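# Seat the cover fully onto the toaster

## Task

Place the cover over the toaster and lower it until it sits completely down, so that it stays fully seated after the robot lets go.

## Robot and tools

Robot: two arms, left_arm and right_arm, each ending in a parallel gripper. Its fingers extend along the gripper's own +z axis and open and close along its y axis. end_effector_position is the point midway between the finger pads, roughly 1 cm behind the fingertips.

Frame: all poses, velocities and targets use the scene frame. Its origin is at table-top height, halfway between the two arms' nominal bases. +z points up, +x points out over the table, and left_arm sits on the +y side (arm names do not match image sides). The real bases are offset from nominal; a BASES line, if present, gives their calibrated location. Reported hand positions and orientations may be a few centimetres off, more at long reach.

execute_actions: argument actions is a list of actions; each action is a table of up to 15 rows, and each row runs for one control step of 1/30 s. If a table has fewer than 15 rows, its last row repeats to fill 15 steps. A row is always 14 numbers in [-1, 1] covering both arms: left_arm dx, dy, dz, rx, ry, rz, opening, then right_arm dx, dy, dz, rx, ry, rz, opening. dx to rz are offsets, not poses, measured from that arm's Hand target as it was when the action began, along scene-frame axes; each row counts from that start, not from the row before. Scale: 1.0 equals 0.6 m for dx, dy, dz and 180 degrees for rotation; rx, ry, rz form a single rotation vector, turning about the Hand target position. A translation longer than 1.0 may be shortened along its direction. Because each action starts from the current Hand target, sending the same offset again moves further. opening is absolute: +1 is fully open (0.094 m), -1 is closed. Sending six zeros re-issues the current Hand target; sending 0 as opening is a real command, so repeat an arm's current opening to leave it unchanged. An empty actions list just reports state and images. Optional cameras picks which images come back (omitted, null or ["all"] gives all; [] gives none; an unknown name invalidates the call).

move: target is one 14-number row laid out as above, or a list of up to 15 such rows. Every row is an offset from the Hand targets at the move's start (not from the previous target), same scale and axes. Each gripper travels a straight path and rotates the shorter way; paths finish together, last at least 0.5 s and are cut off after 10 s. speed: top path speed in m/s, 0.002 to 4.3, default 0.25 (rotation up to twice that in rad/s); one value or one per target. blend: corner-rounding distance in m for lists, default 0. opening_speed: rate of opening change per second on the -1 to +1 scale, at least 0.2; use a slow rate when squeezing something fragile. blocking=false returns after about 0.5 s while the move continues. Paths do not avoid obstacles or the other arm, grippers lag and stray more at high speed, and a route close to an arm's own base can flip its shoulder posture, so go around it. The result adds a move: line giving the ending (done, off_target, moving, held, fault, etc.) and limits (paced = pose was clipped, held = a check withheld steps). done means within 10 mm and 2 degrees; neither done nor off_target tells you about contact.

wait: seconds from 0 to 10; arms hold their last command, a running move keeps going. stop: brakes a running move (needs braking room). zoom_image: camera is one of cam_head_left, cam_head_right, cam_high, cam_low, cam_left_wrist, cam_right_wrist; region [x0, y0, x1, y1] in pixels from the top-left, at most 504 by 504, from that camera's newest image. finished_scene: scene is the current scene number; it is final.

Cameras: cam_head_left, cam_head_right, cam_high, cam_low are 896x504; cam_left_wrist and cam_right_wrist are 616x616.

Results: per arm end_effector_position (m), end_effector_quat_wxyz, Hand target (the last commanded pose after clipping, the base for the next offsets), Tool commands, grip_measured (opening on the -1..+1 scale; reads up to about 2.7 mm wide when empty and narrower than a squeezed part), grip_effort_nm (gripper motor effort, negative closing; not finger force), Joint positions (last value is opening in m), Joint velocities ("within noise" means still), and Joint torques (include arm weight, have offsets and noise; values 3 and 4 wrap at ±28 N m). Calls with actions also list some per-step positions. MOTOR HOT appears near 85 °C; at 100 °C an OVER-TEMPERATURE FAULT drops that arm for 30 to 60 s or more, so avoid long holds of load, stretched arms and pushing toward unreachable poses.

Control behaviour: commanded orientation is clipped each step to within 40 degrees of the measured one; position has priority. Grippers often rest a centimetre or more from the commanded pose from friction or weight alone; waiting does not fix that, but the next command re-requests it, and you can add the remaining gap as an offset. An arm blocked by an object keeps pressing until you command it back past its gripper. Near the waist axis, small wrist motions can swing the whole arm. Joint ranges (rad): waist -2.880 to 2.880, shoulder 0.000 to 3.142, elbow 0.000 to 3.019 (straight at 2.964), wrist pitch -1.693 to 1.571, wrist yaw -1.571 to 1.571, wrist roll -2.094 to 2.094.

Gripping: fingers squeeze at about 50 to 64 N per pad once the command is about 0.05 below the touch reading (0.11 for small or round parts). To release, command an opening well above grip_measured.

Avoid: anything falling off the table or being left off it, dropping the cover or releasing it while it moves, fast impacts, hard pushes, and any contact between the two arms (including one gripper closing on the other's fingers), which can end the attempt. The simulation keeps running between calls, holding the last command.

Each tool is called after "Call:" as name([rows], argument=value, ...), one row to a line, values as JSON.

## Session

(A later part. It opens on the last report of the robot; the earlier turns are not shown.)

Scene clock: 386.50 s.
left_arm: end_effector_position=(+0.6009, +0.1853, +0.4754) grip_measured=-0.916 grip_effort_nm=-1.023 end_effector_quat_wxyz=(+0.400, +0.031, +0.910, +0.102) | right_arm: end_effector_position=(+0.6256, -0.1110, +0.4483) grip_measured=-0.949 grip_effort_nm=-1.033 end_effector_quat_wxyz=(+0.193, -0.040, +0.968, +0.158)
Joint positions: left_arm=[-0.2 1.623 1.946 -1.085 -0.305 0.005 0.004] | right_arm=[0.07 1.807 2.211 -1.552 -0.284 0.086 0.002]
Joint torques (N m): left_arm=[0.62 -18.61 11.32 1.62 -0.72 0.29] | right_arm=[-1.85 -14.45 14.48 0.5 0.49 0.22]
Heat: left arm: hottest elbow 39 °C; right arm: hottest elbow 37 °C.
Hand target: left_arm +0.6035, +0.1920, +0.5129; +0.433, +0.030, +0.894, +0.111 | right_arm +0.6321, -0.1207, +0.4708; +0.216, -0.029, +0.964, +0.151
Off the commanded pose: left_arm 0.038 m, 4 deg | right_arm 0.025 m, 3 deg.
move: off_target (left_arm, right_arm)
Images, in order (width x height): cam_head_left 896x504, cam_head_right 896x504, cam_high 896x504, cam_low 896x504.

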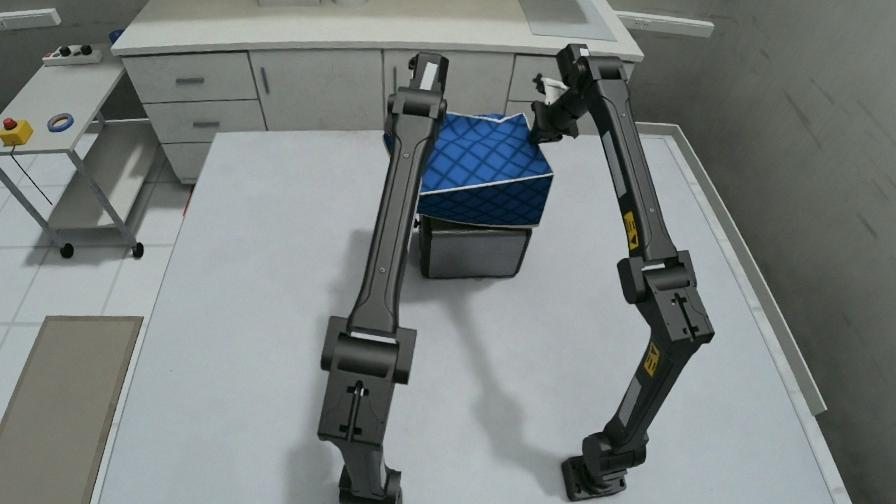

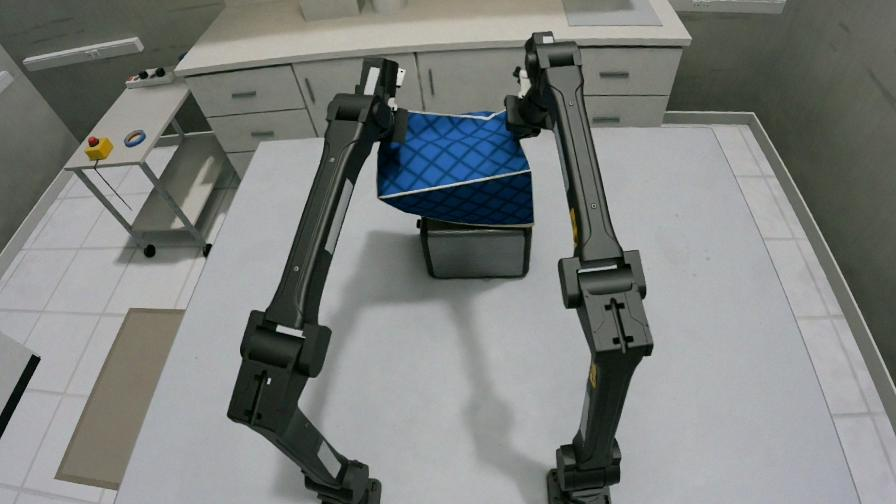

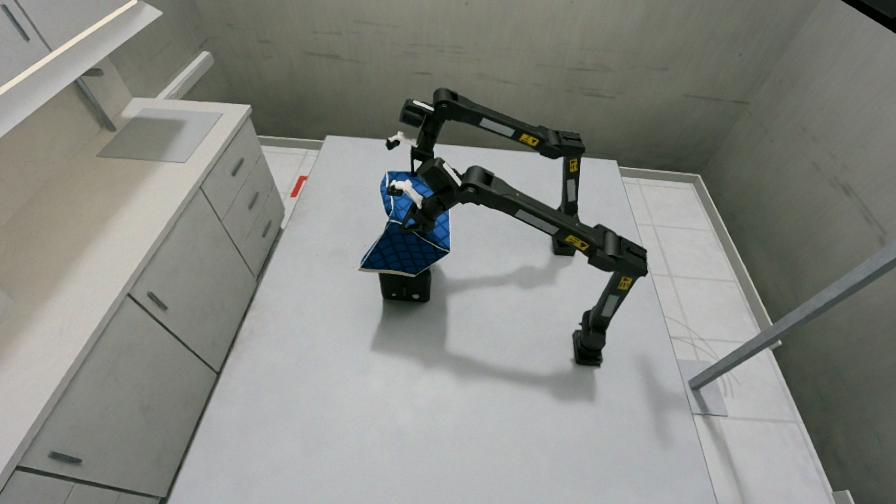

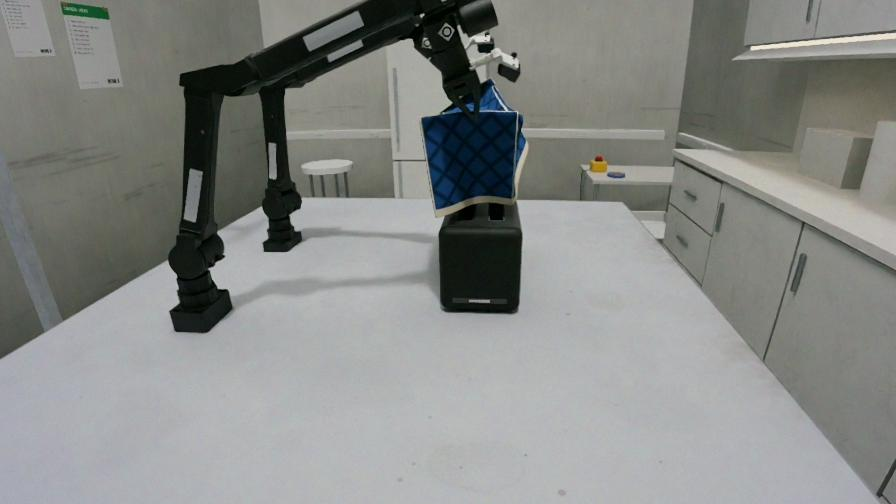

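Call:
move([
  [0.02,-0.02,0,-0.12,0.08,0,-1,-0.02,-0.02,0.03,0,0,0,-1],
], speed=0.15, cameras=["cam_high","cam_head_right","cam_low"])

Call:
zoom_image(camera="cam_high", region=[340, 170, 460, 310])

Call:
zoom_image(camera="cam_head_right", region=[360, 90, 580, 290])

Call:
zoom_image(camera="cam_low", region=[370, 80, 570, 280])

Scene clock: 397.10 s.
left_arm: end_effector_position=(+0.6094, +0.1698, +0.5005) grip_measured=-0.916 grip_effort_nm=-1.023 end_effector_quat_wxyz=(+0.304, -0.024, +0.950, -0.061) | right_arm: end_effector_position=(+0.6186, -0.1245, +0.4601) grip_measured=-0.950 grip_effort_nm=-1.038 end_effector_quat_wxyz=(+0.188, -0.029, +0.970, +0.152)
Joint positions: left_arm=[-0.135 1.854 2.438 -1.526 0.026 -0.188 0.004] | right_arm=[0.051 1.807 2.25 -1.606 -0.277 0.086 0.002]
Joint torques (N m): left_arm=[1.03 -18.26 10.5 0.66 0.06 -0.07] | right_arm=[-1.96 -15.21 14.06 0.47 -0.1 0.03]
Heat: left arm: hottest elbow 40 °C; right arm: hottest elbow 38 °C.
Hand target: left_arm +0.6155, +0.1800, +0.5129; +0.316, -0.037, +0.946, -0.063 | right_arm +0.6201, -0.1327, +0.4887; +0.216, -0.029, +0.964, +0.151
Off the commanded pose: left_arm 0.017 m, 2 deg | right_arm 0.030 m, 3 deg.
move: off_target (left_arm, right_arm)
Images, in order (width x height): cam_head_right 896x504, cam_high 896x504, cam_low 896x504.

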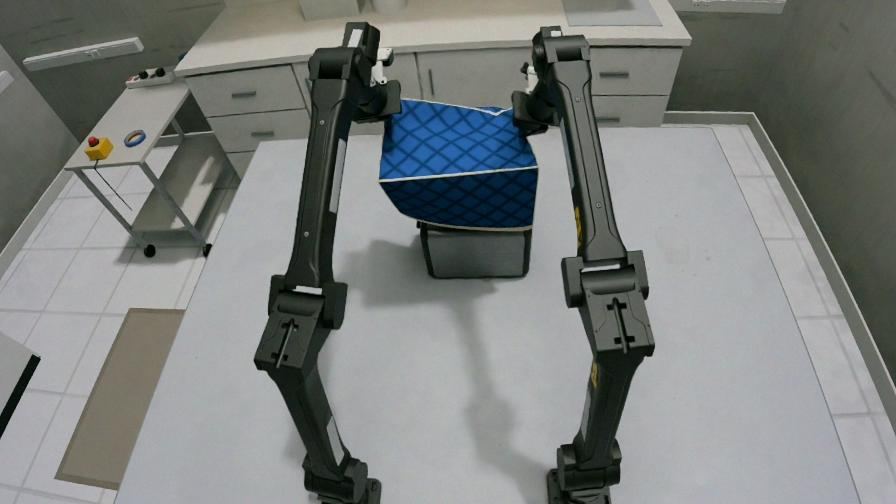

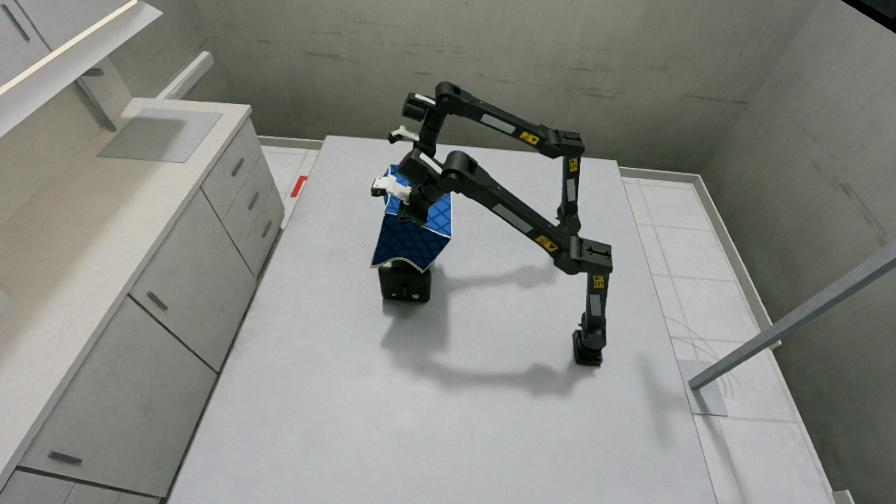

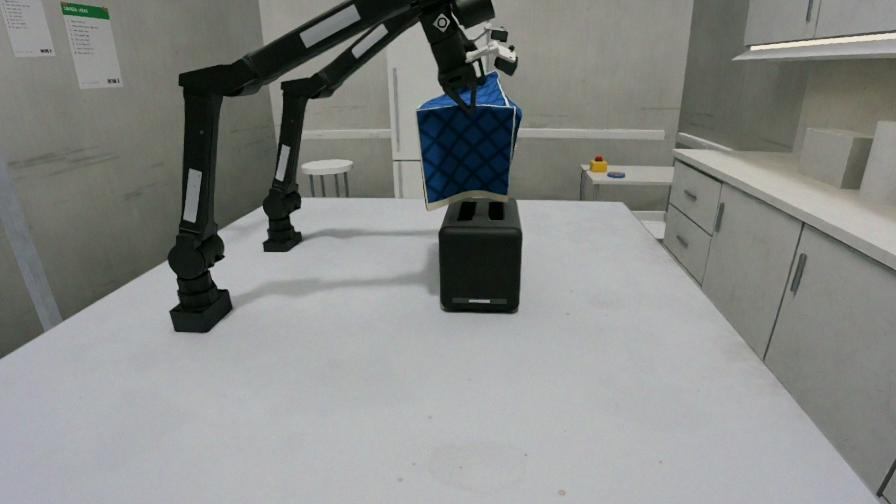

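Scaled by 3.600.

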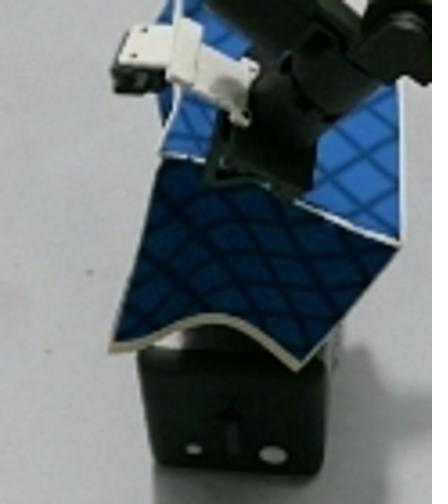

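Scaled by 2.291.

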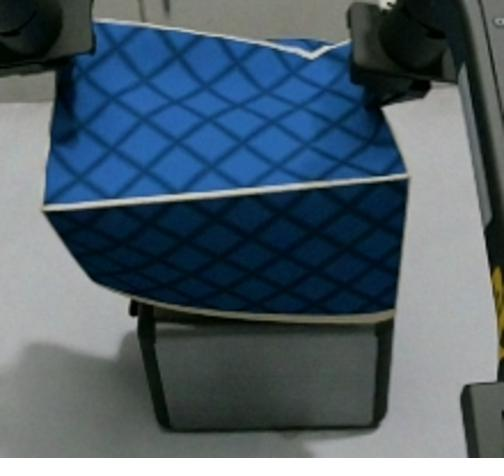

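Scaled by 2.520.

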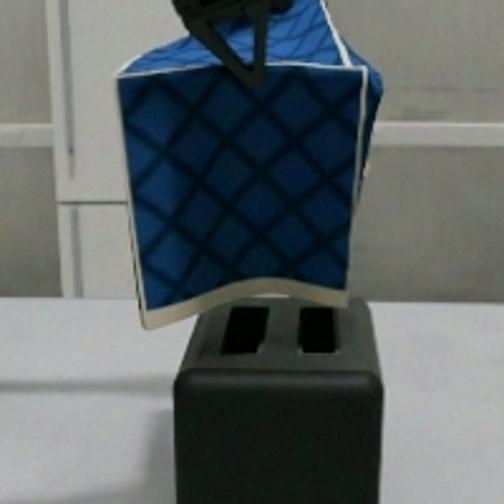

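Call:
move([
  [0,-0.02,0.1,0,-0.06,0,-1,0.02,-0.01,0.12,0,-0.06,0,-1],
], speed=0.15, cameras=["cam_high","cam_head_right","cam_low"])

Call:
zoom_image(camera="cam_high", region=[340, 150, 460, 310])

Call:
zoom_image(camera="cam_head_right", region=[360, 90, 580, 290])

Call:
zoom_image(camera="cam_low", region=[370, 80, 570, 280])

Scene clock: 405.37 s.
left_arm: end_effector_position=(+0.6241, +0.1720, +0.5280) grip_measured=-0.916 grip_effort_nm=-1.028 end_effector_quat_wxyz=(+0.361, -0.032, +0.930, -0.060) | right_arm: end_effector_position=(+0.6247, -0.1276, +0.5485) grip_measured=-0.950 grip_effort_nm=-1.033 end_effector_quat_wxyz=(+0.290, -0.042, +0.944, +0.154)
Joint positions: left_arm=[-0.136 1.842 2.448 -1.426 0 -0.199 0.004] | right_arm=[0.046 1.807 2.445 -1.59 -0.273 0.082 0.002]
Joint torques (N m): left_arm=[-0.91 -21.66 10.32 1.68 -0.28 0.01] | right_arm=[-2.26 -12.63 13.5 0.9 0.03 -0.11]
Heat: left arm: hottest elbow 40 °C; right arm: hottest elbow 39 °C.
Hand target: left_arm +0.6155, +0.1682, +0.5729; +0.404, -0.032, +0.912, -0.066 | right_arm +0.6321, -0.1389, +0.5608; +0.306, -0.043, +0.940, +0.148
Off the commanded pose: left_arm 0.046 m, 5 deg | right_arm 0.018 m, 2 deg.
move: off_target (left_arm, right_arm)
Images, in order (width x height): cam_head_right 896x504, cam_high 896x504, cam_low 896x504.

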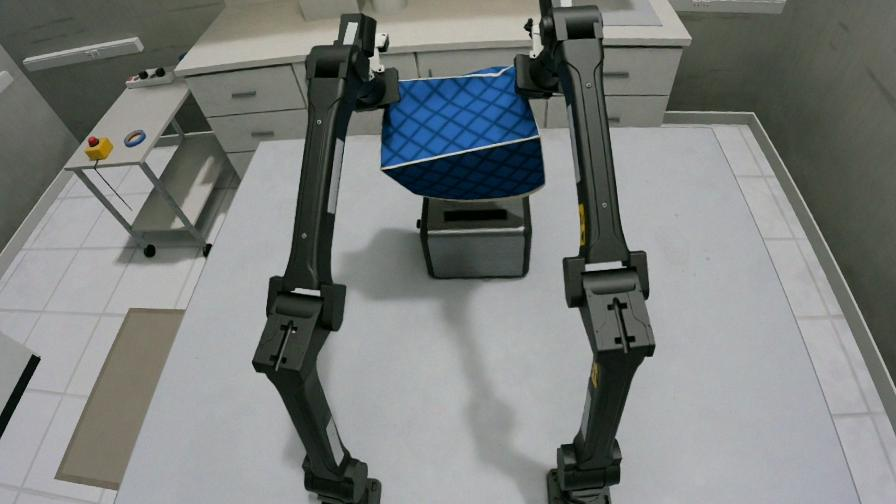

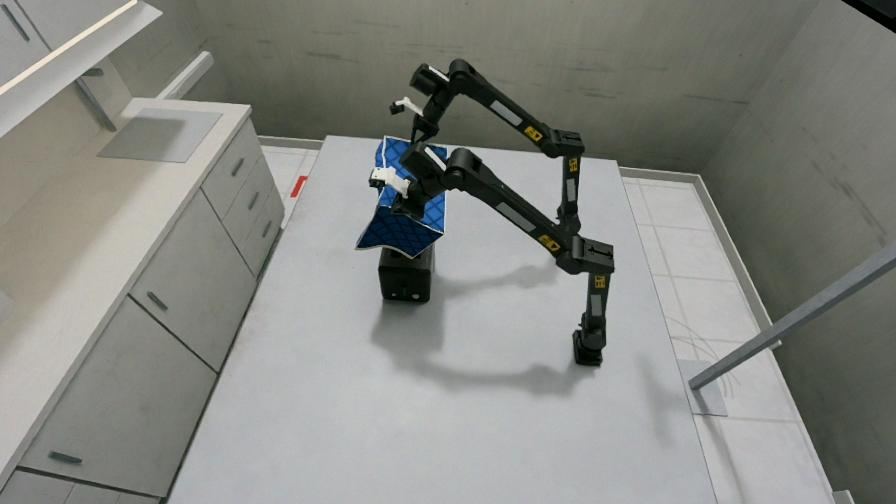

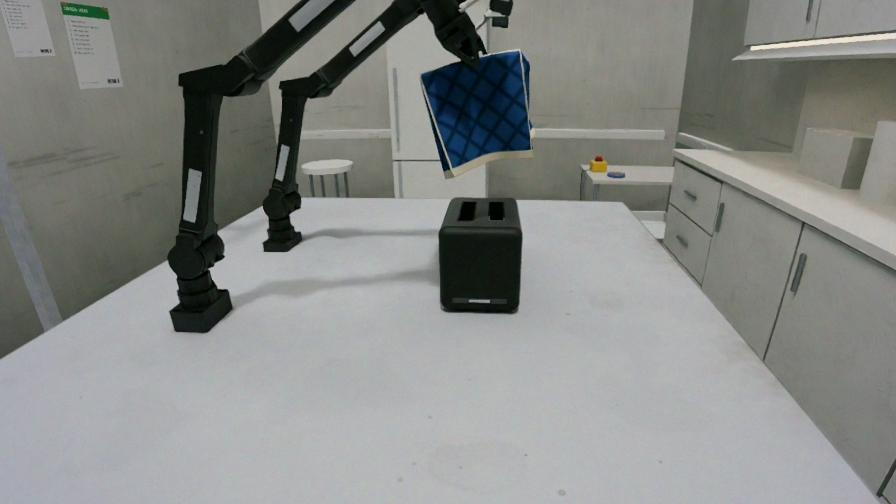

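Scaled by 3.150.

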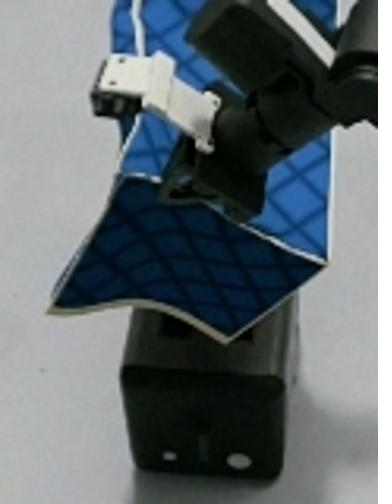

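Scaled by 2.291.

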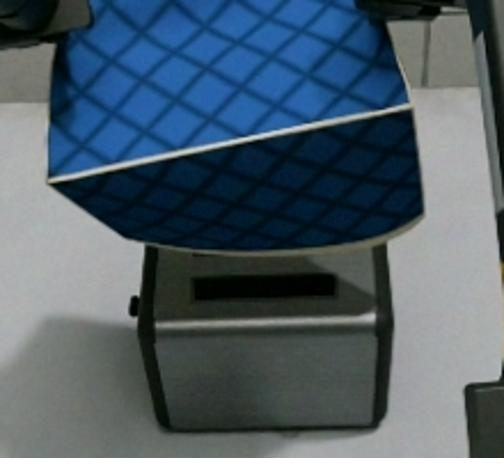

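Scaled by 2.520.

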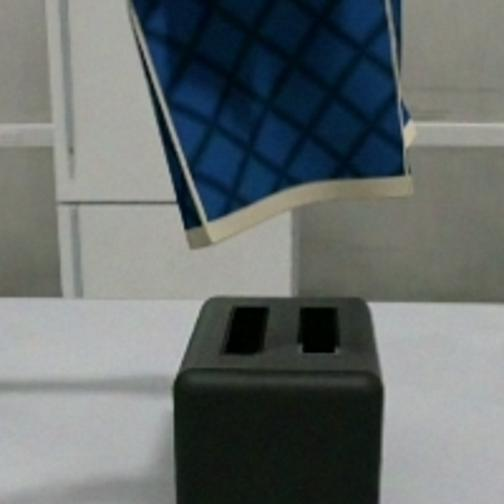

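Call:
move([
  [-0.34,-0.01,0.0,-0.05,0.15,0,-1,-0.37,-0.01,0.0,0.0,0.09,0,-1],
  [-0.34,-0.03,-0.35,-0.05,0.15,0,-1,-0.37,-0.01,-0.34,0.0,0.09,0,-1],
  [-0.34,-0.03,-0.57,-0.05,0.15,0,-1,-0.37,-0.01,-0.55,0.0,0.09,0,-1],
], speed=0.25)

Call:
zoom_image(camera="cam_low", region=[300, 100, 560, 330])

Scene clock: 415.03 s.
left_arm: end_effector_position=(+0.4064, +0.1525, +0.2267) grip_measured=-0.916 grip_effort_nm=-1.023 end_effector_quat_wxyz=(+0.165, -0.074, +0.975, -0.127) | right_arm: end_effector_position=(+0.4098, -0.1432, +0.2388) grip_measured=-0.950 grip_effort_nm=-1.028 end_effector_quat_wxyz=(+0.174, -0.016, +0.972, +0.157)
Joint positions: left_arm=[-0.179 1.315 1.117 -0.982 0.162 -0.358 0.004] | right_arm=[0.046 1.191 0.979 -0.978 -0.287 0.105 0.002]
Joint torques (N m): left_arm=[-0.56 -11.63 8.05 1.16 -0.2 -0.05] | right_arm=[-1.08 -5.89 8.54 1.07 0.11 -0.08]
Heat: left arm: hottest elbow 42 °C; right arm: hottest elbow 39 °C.
Hand target: left_arm +0.4116, +0.1500, +0.2309; +0.176, -0.077, +0.973, -0.128 | right_arm +0.4102, -0.1449, +0.2309; +0.171, -0.022, +0.973, +0.152
Off the commanded pose: left_arm 0.007 m, 1 deg | right_arm 0.008 m, 1 deg.
move: done

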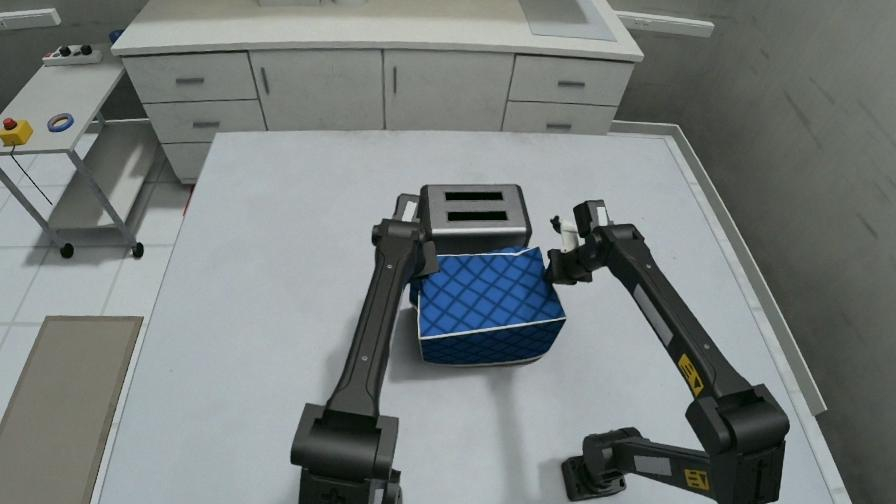

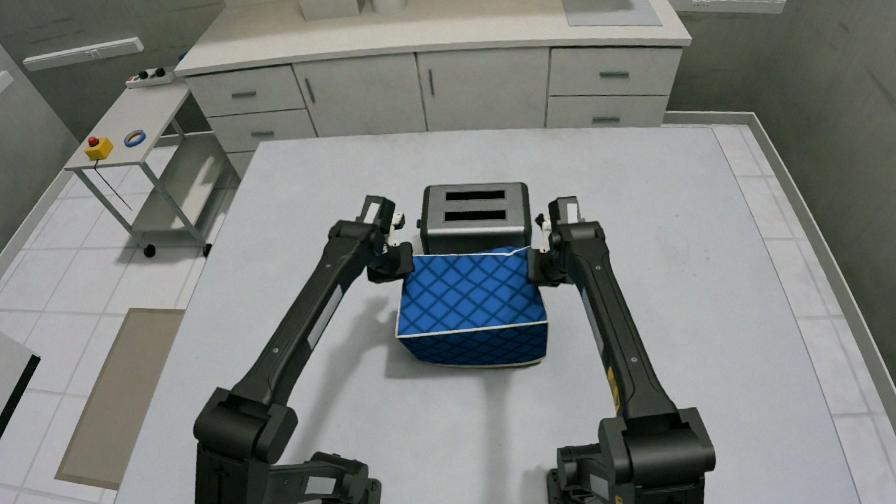

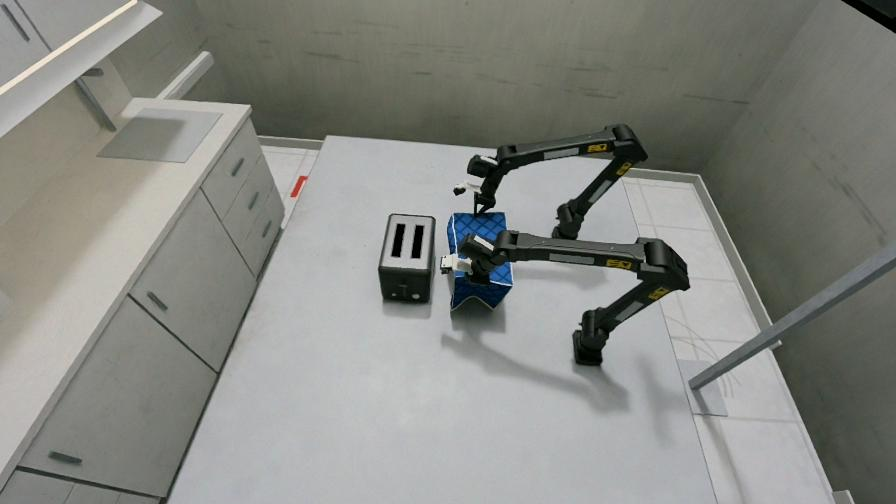

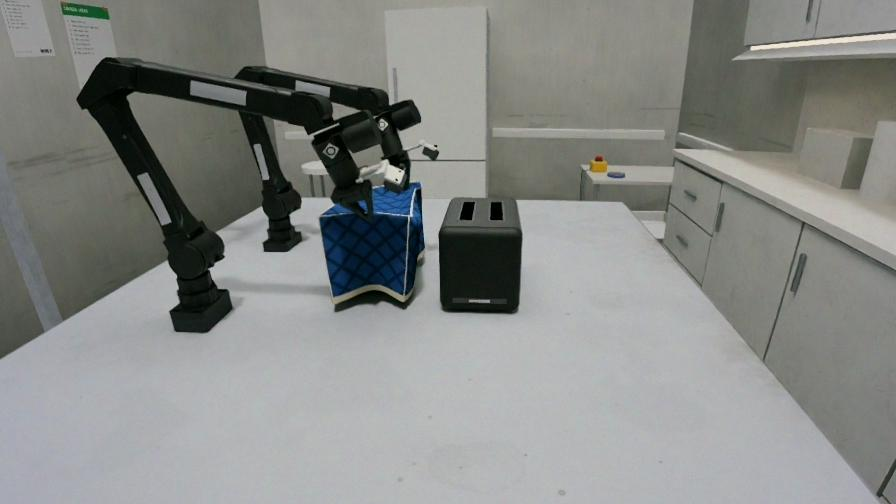

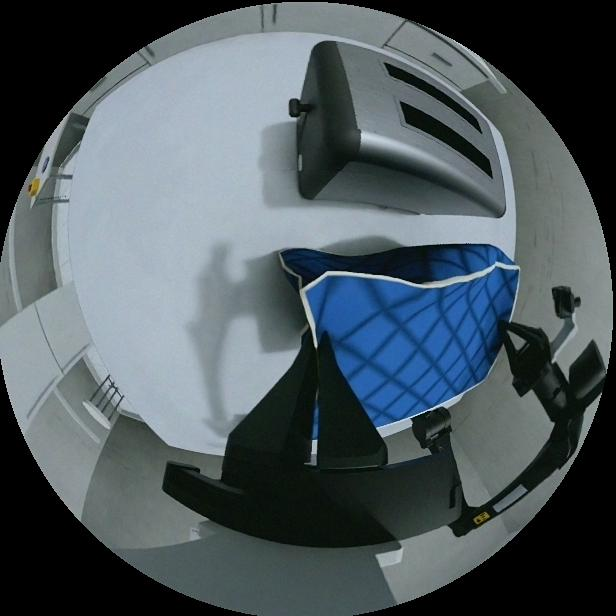

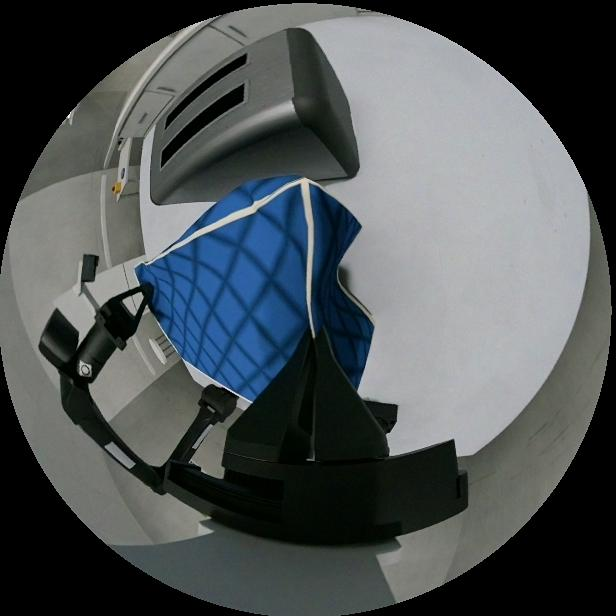

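Scaled by 1.938.

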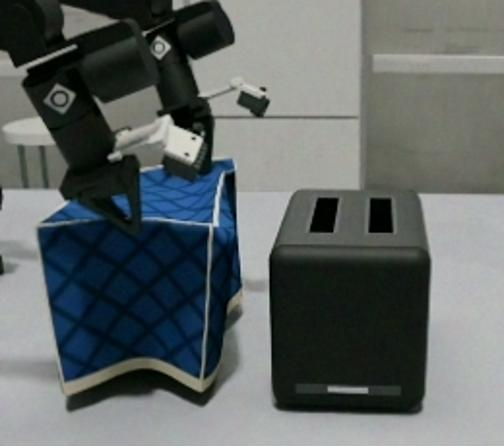

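Call:
move([
  [-0.01,0,-0.05,0,0,0,-1,-0.01,0,-0.05,0,0,0,-1],
  [-0.01,0,-0.05,0,0,0,0.3,-0.01,0,-0.05,0,0,0,0.3],
  [-0.01,0.03,0.12,0,0,0,0.3,-0.01,-0.03,0.12,0,0,0,0.3],
  [-0.01,0.08,0.12,0,0,0,0.3,-0.01,-0.08,0.12,0,0,0,0.3],
], speed=0.25)

Call:
zoom_image(camera="cam_low", region=[300, 100, 560, 330])

Call:
zoom_image(camera="cam_high", region=[360, 180, 560, 340])

Scene clock: 422.93 s.
left_arm: end_effector_position=(+0.3945, +0.1949, +0.2800) grip_measured=+0.298 grip_effort_nm=0.115 end_effector_quat_wxyz=(+0.156, -0.080, +0.977, -0.125) | right_arm: end_effector_position=(+0.3888, -0.1896, +0.2813) grip_measured=+0.298 grip_effort_nm=0.105 end_effector_quat_wxyz=(+0.150, -0.015, +0.977, +0.153)
Joint positions: left_arm=[-0.075 1.267 1.22 -1.171 0.197 -0.27 0.061] | right_arm=[-0.087 1.149 1.073 -1.202 -0.324 -0.032 0.061]
Joint torques (N m): left_arm=[0.97 -10.58 11.23 0.2 0.24 0.19] | right_arm=[-1.49 -5.19 14.64 0.35 -0.34 -0.08]
Heat: left arm: hottest elbow 41 °C; right arm: hottest elbow 38 °C.
Hand target: left_arm +0.4055, +0.1980, +0.3030; +0.176, -0.077, +0.973, -0.128 | right_arm +0.4042, -0.1928, +0.3028; +0.170, -0.022, +0.973, +0.152
Off the commanded pose: left_arm 0.026 m, 2 deg | right_arm 0.027 m, 2 deg.
move: off_target (left_arm, right_arm); target 2's new opening was sent with right_arm's hand 0.012 m and 1 deg from that target

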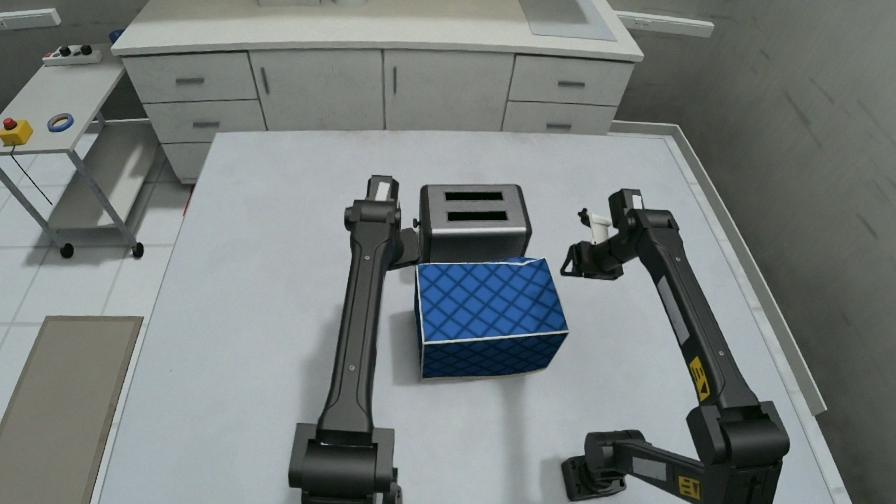

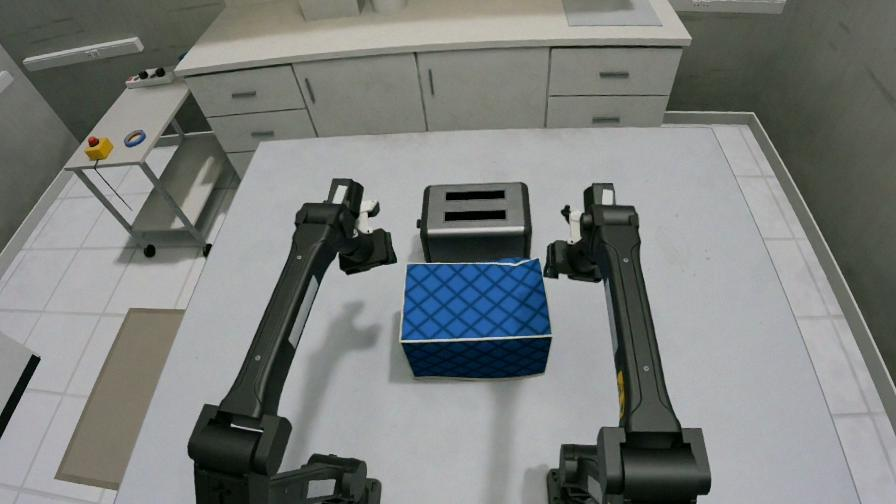

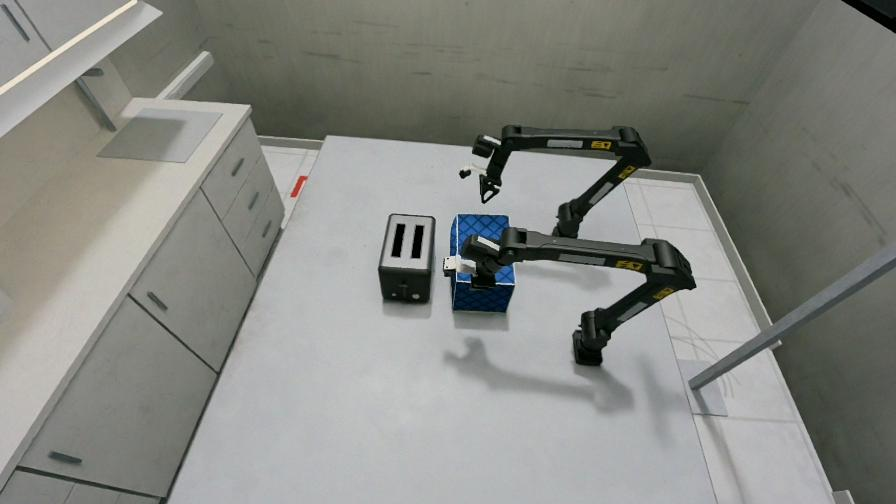

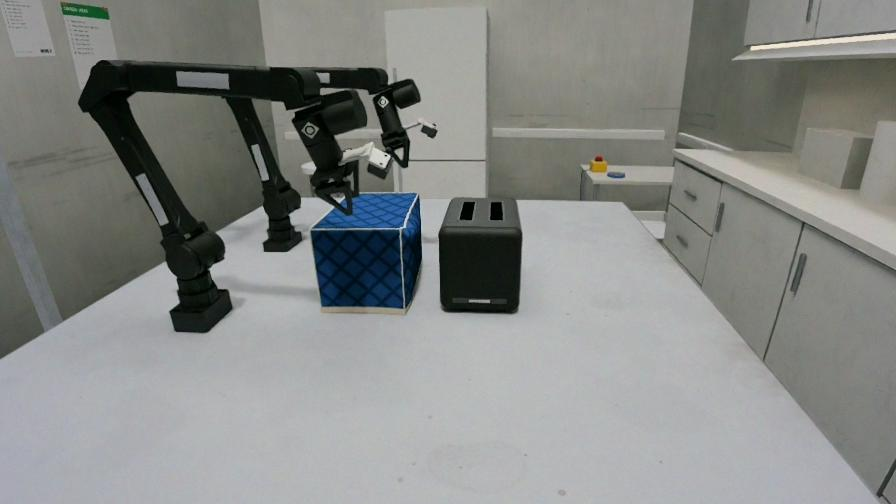

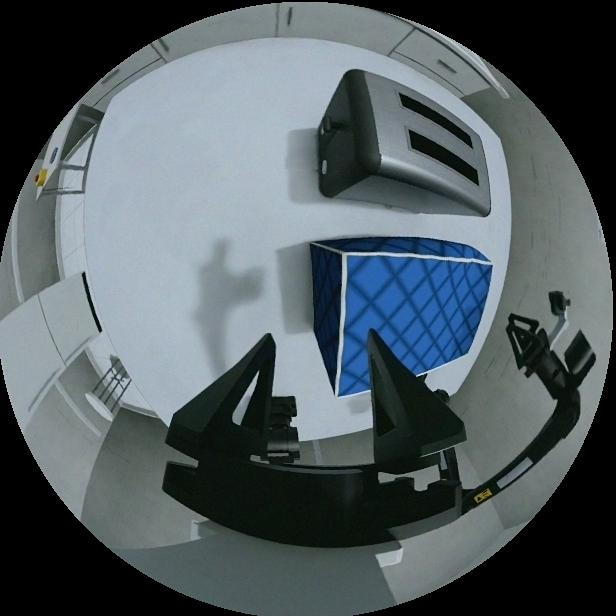

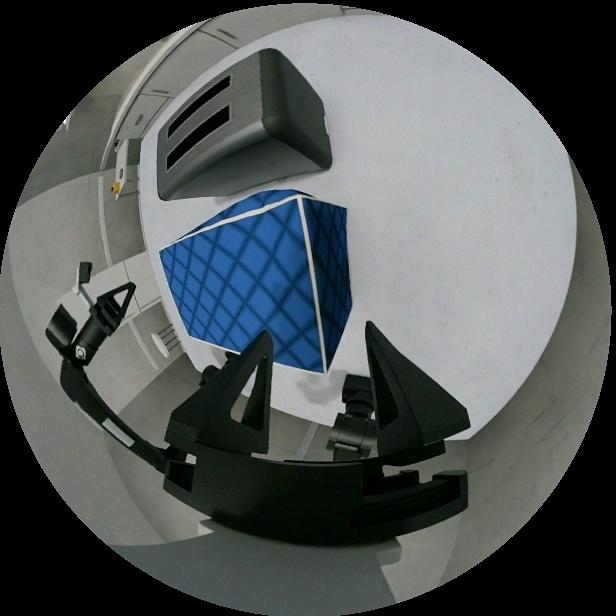

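Scaled by 1.938.

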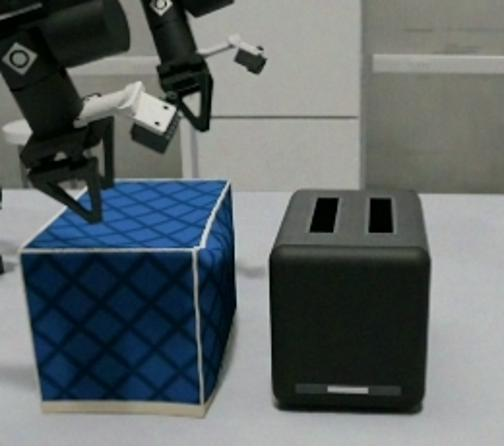

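Scaled by 2.520.

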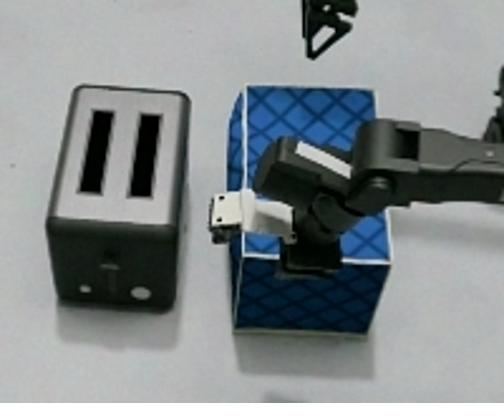

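Call:
move([
  [0,0,0,-0.08,0,-0.057,0.3,0,0,0,0.05,0,0,0.3],
  [0,-0.08,-0.08,-0.08,0,-0.057,0.3,0,0.068,-0.08,0.05,0,0,0.3],
  [0,-0.08,-0.16,-0.08,0,-0.057,0.3,0,0.068,-0.165,0.05,0,0,0.3],
], speed=0.2, cameras=["cam_low","cam_left_wrist","cam_right_wrist"])

Call:
zoom_image(camera="cam_low", region=[300, 100, 560, 330])

Scene clock: 437.07 s.
left_arm: end_effector_position=(+0.4002, +0.1545, +0.2064) grip_measured=+0.298 grip_effort_nm=0.105 end_effector_quat_wxyz=(+0.149, -0.013, +0.953, -0.263) | right_arm: end_effector_position=(+0.4038, -0.1554, +0.2115) grip_measured=+0.298 grip_effort_nm=0.115 end_effector_quat_wxyz=(+0.179, -0.013, +0.957, +0.228)
Joint positions: left_arm=[-0.054 1.335 1.038 -0.905 0.504 -0.172 0.061] | right_arm=[-0.054 1.198 0.884 -0.88 -0.462 0.046 0.061]
Joint torques (N m): left_arm=[-0.85 -10.87 7.84 1.05 0.19 0.03] | right_arm=[-0.09 -5.25 8.53 1.06 -0.12 0.26]
Heat: left arm: hottest elbow 43 °C; right arm: hottest elbow 38 °C.
Hand target: left_arm +0.4056, +0.1501, +0.2070; +0.153, -0.012, +0.952, -0.264 | right_arm +0.4041, -0.1520, +0.2037; +0.172, -0.009, +0.958, +0.228
Off the commanded pose: left_arm 0.007 m, 1 deg | right_arm 0.008 m, 1 deg.
move: done

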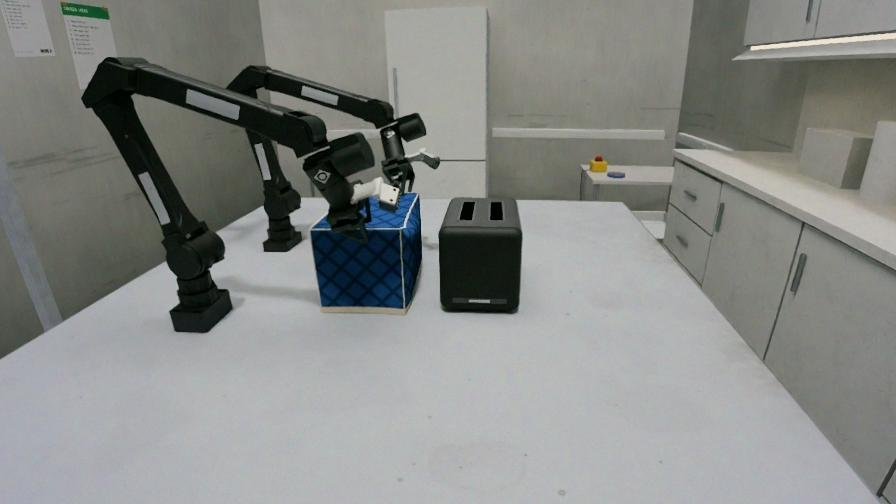

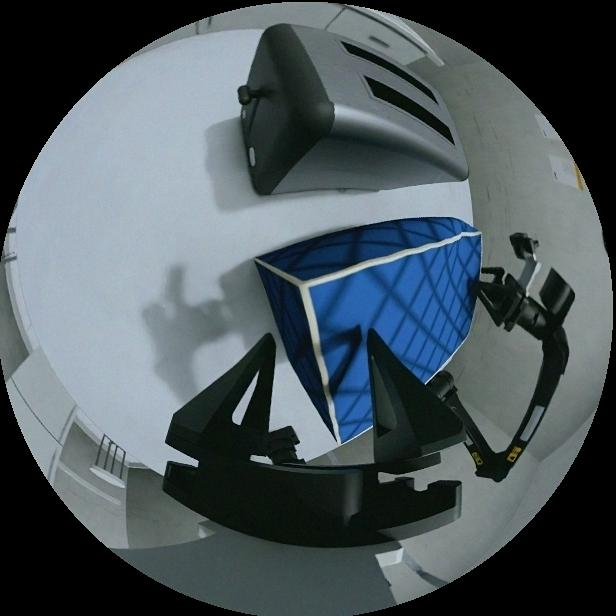

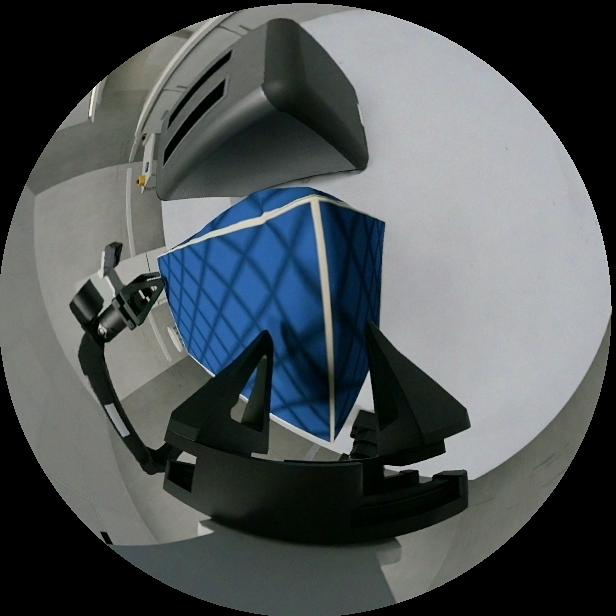

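Scaled by 1.938.

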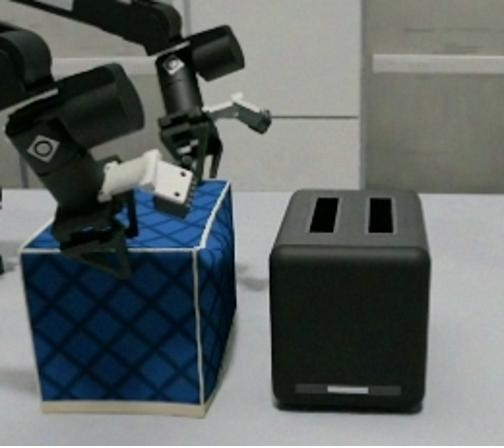

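Call:
move([
  [0,0,0,0,0,0,-1,0,0,0,0,0,0,-1],
  [0,0,0.48,0,0,0,-1,0,0,0.48,0,0,0,-1],
], speed=0.25, cameras=["cam_low","cam_high","cam_head_right"])

Call:
zoom_image(camera="cam_low", region=[300, 50, 560, 320])

Call:
zoom_image(camera="cam_high", region=[360, 120, 560, 320])

Scene clock: 443.73 s.
left_arm: end_effector_position=(+0.4033, +0.1524, +0.4775) grip_measured=-0.934 grip_effort_nm=-1.028 end_effector_quat_wxyz=(+0.137, -0.022, +0.954, -0.265) | right_arm: end_effector_position=(+0.3972, -0.1524, +0.4706) grip_measured=-0.956 grip_effort_nm=-1.028 end_effector_quat_wxyz=(+0.152, -0.005, +0.961, +0.230)
Joint positions: left_arm=[-0.058 1.401 1.833 -1.652 0.506 -0.191 0.003] | right_arm=[-0.047 1.234 1.617 -1.629 -0.463 0.057 0.002]
Joint torques (N m): left_arm=[-0.44 -11.63 10.62 0.1 0.12 0.19] | right_arm=[-0.67 -5.83 14.34 0.43 -0.12 0.13]
Heat: left arm: hottest elbow 42 °C; right arm: hottest elbow 38 °C.
Hand target: left_arm +0.4056, +0.1501, +0.4949; +0.153, -0.012, +0.952, -0.264 | right_arm +0.4041, -0.1520, +0.4918; +0.172, -0.008, +0.958, +0.228
Off the commanded pose: left_arm 0.018 m, 2 deg | right_arm 0.022 m, 2 deg.
move: off_target (left_arm, right_arm)
Images, in order (width x height): cam_head_right 896x504, cam_high 896x504, cam_low 896x504.

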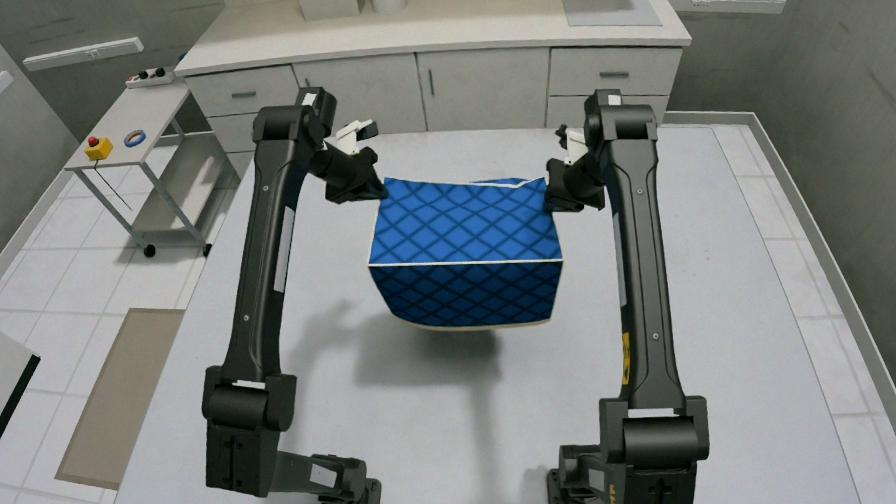

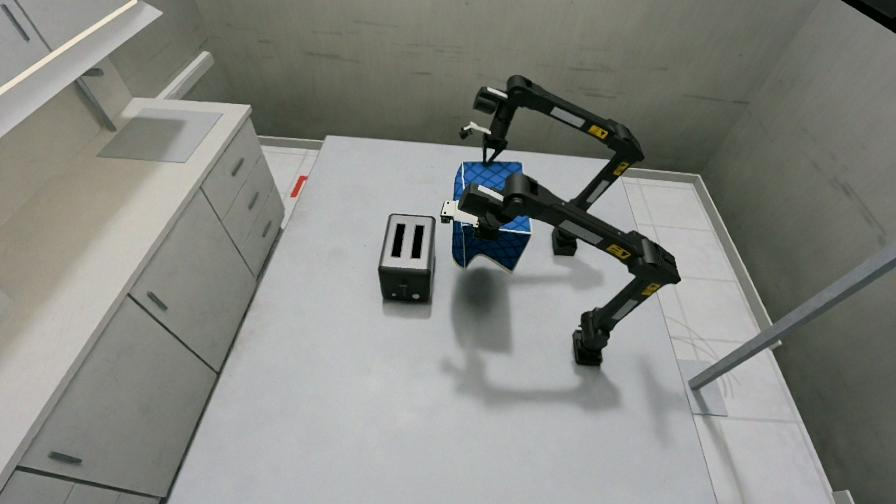

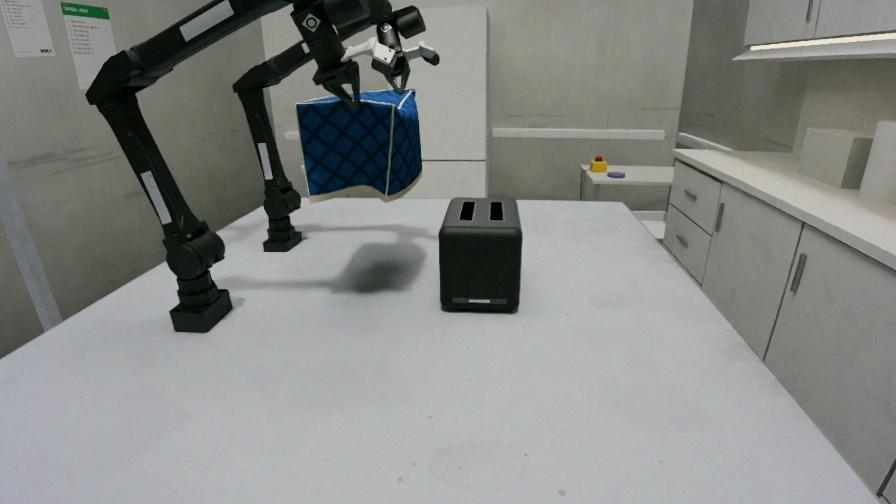

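Scaled by 1.867.

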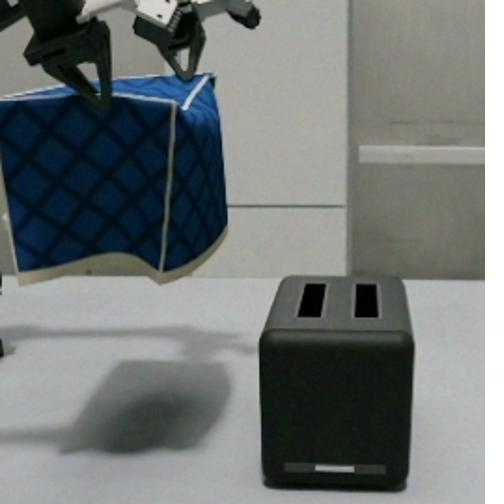

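Scaled by 2.520.

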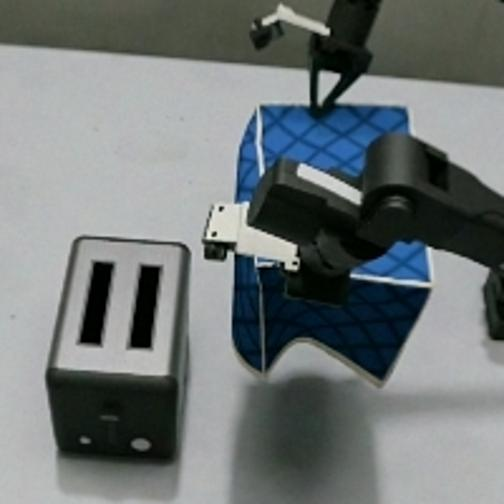

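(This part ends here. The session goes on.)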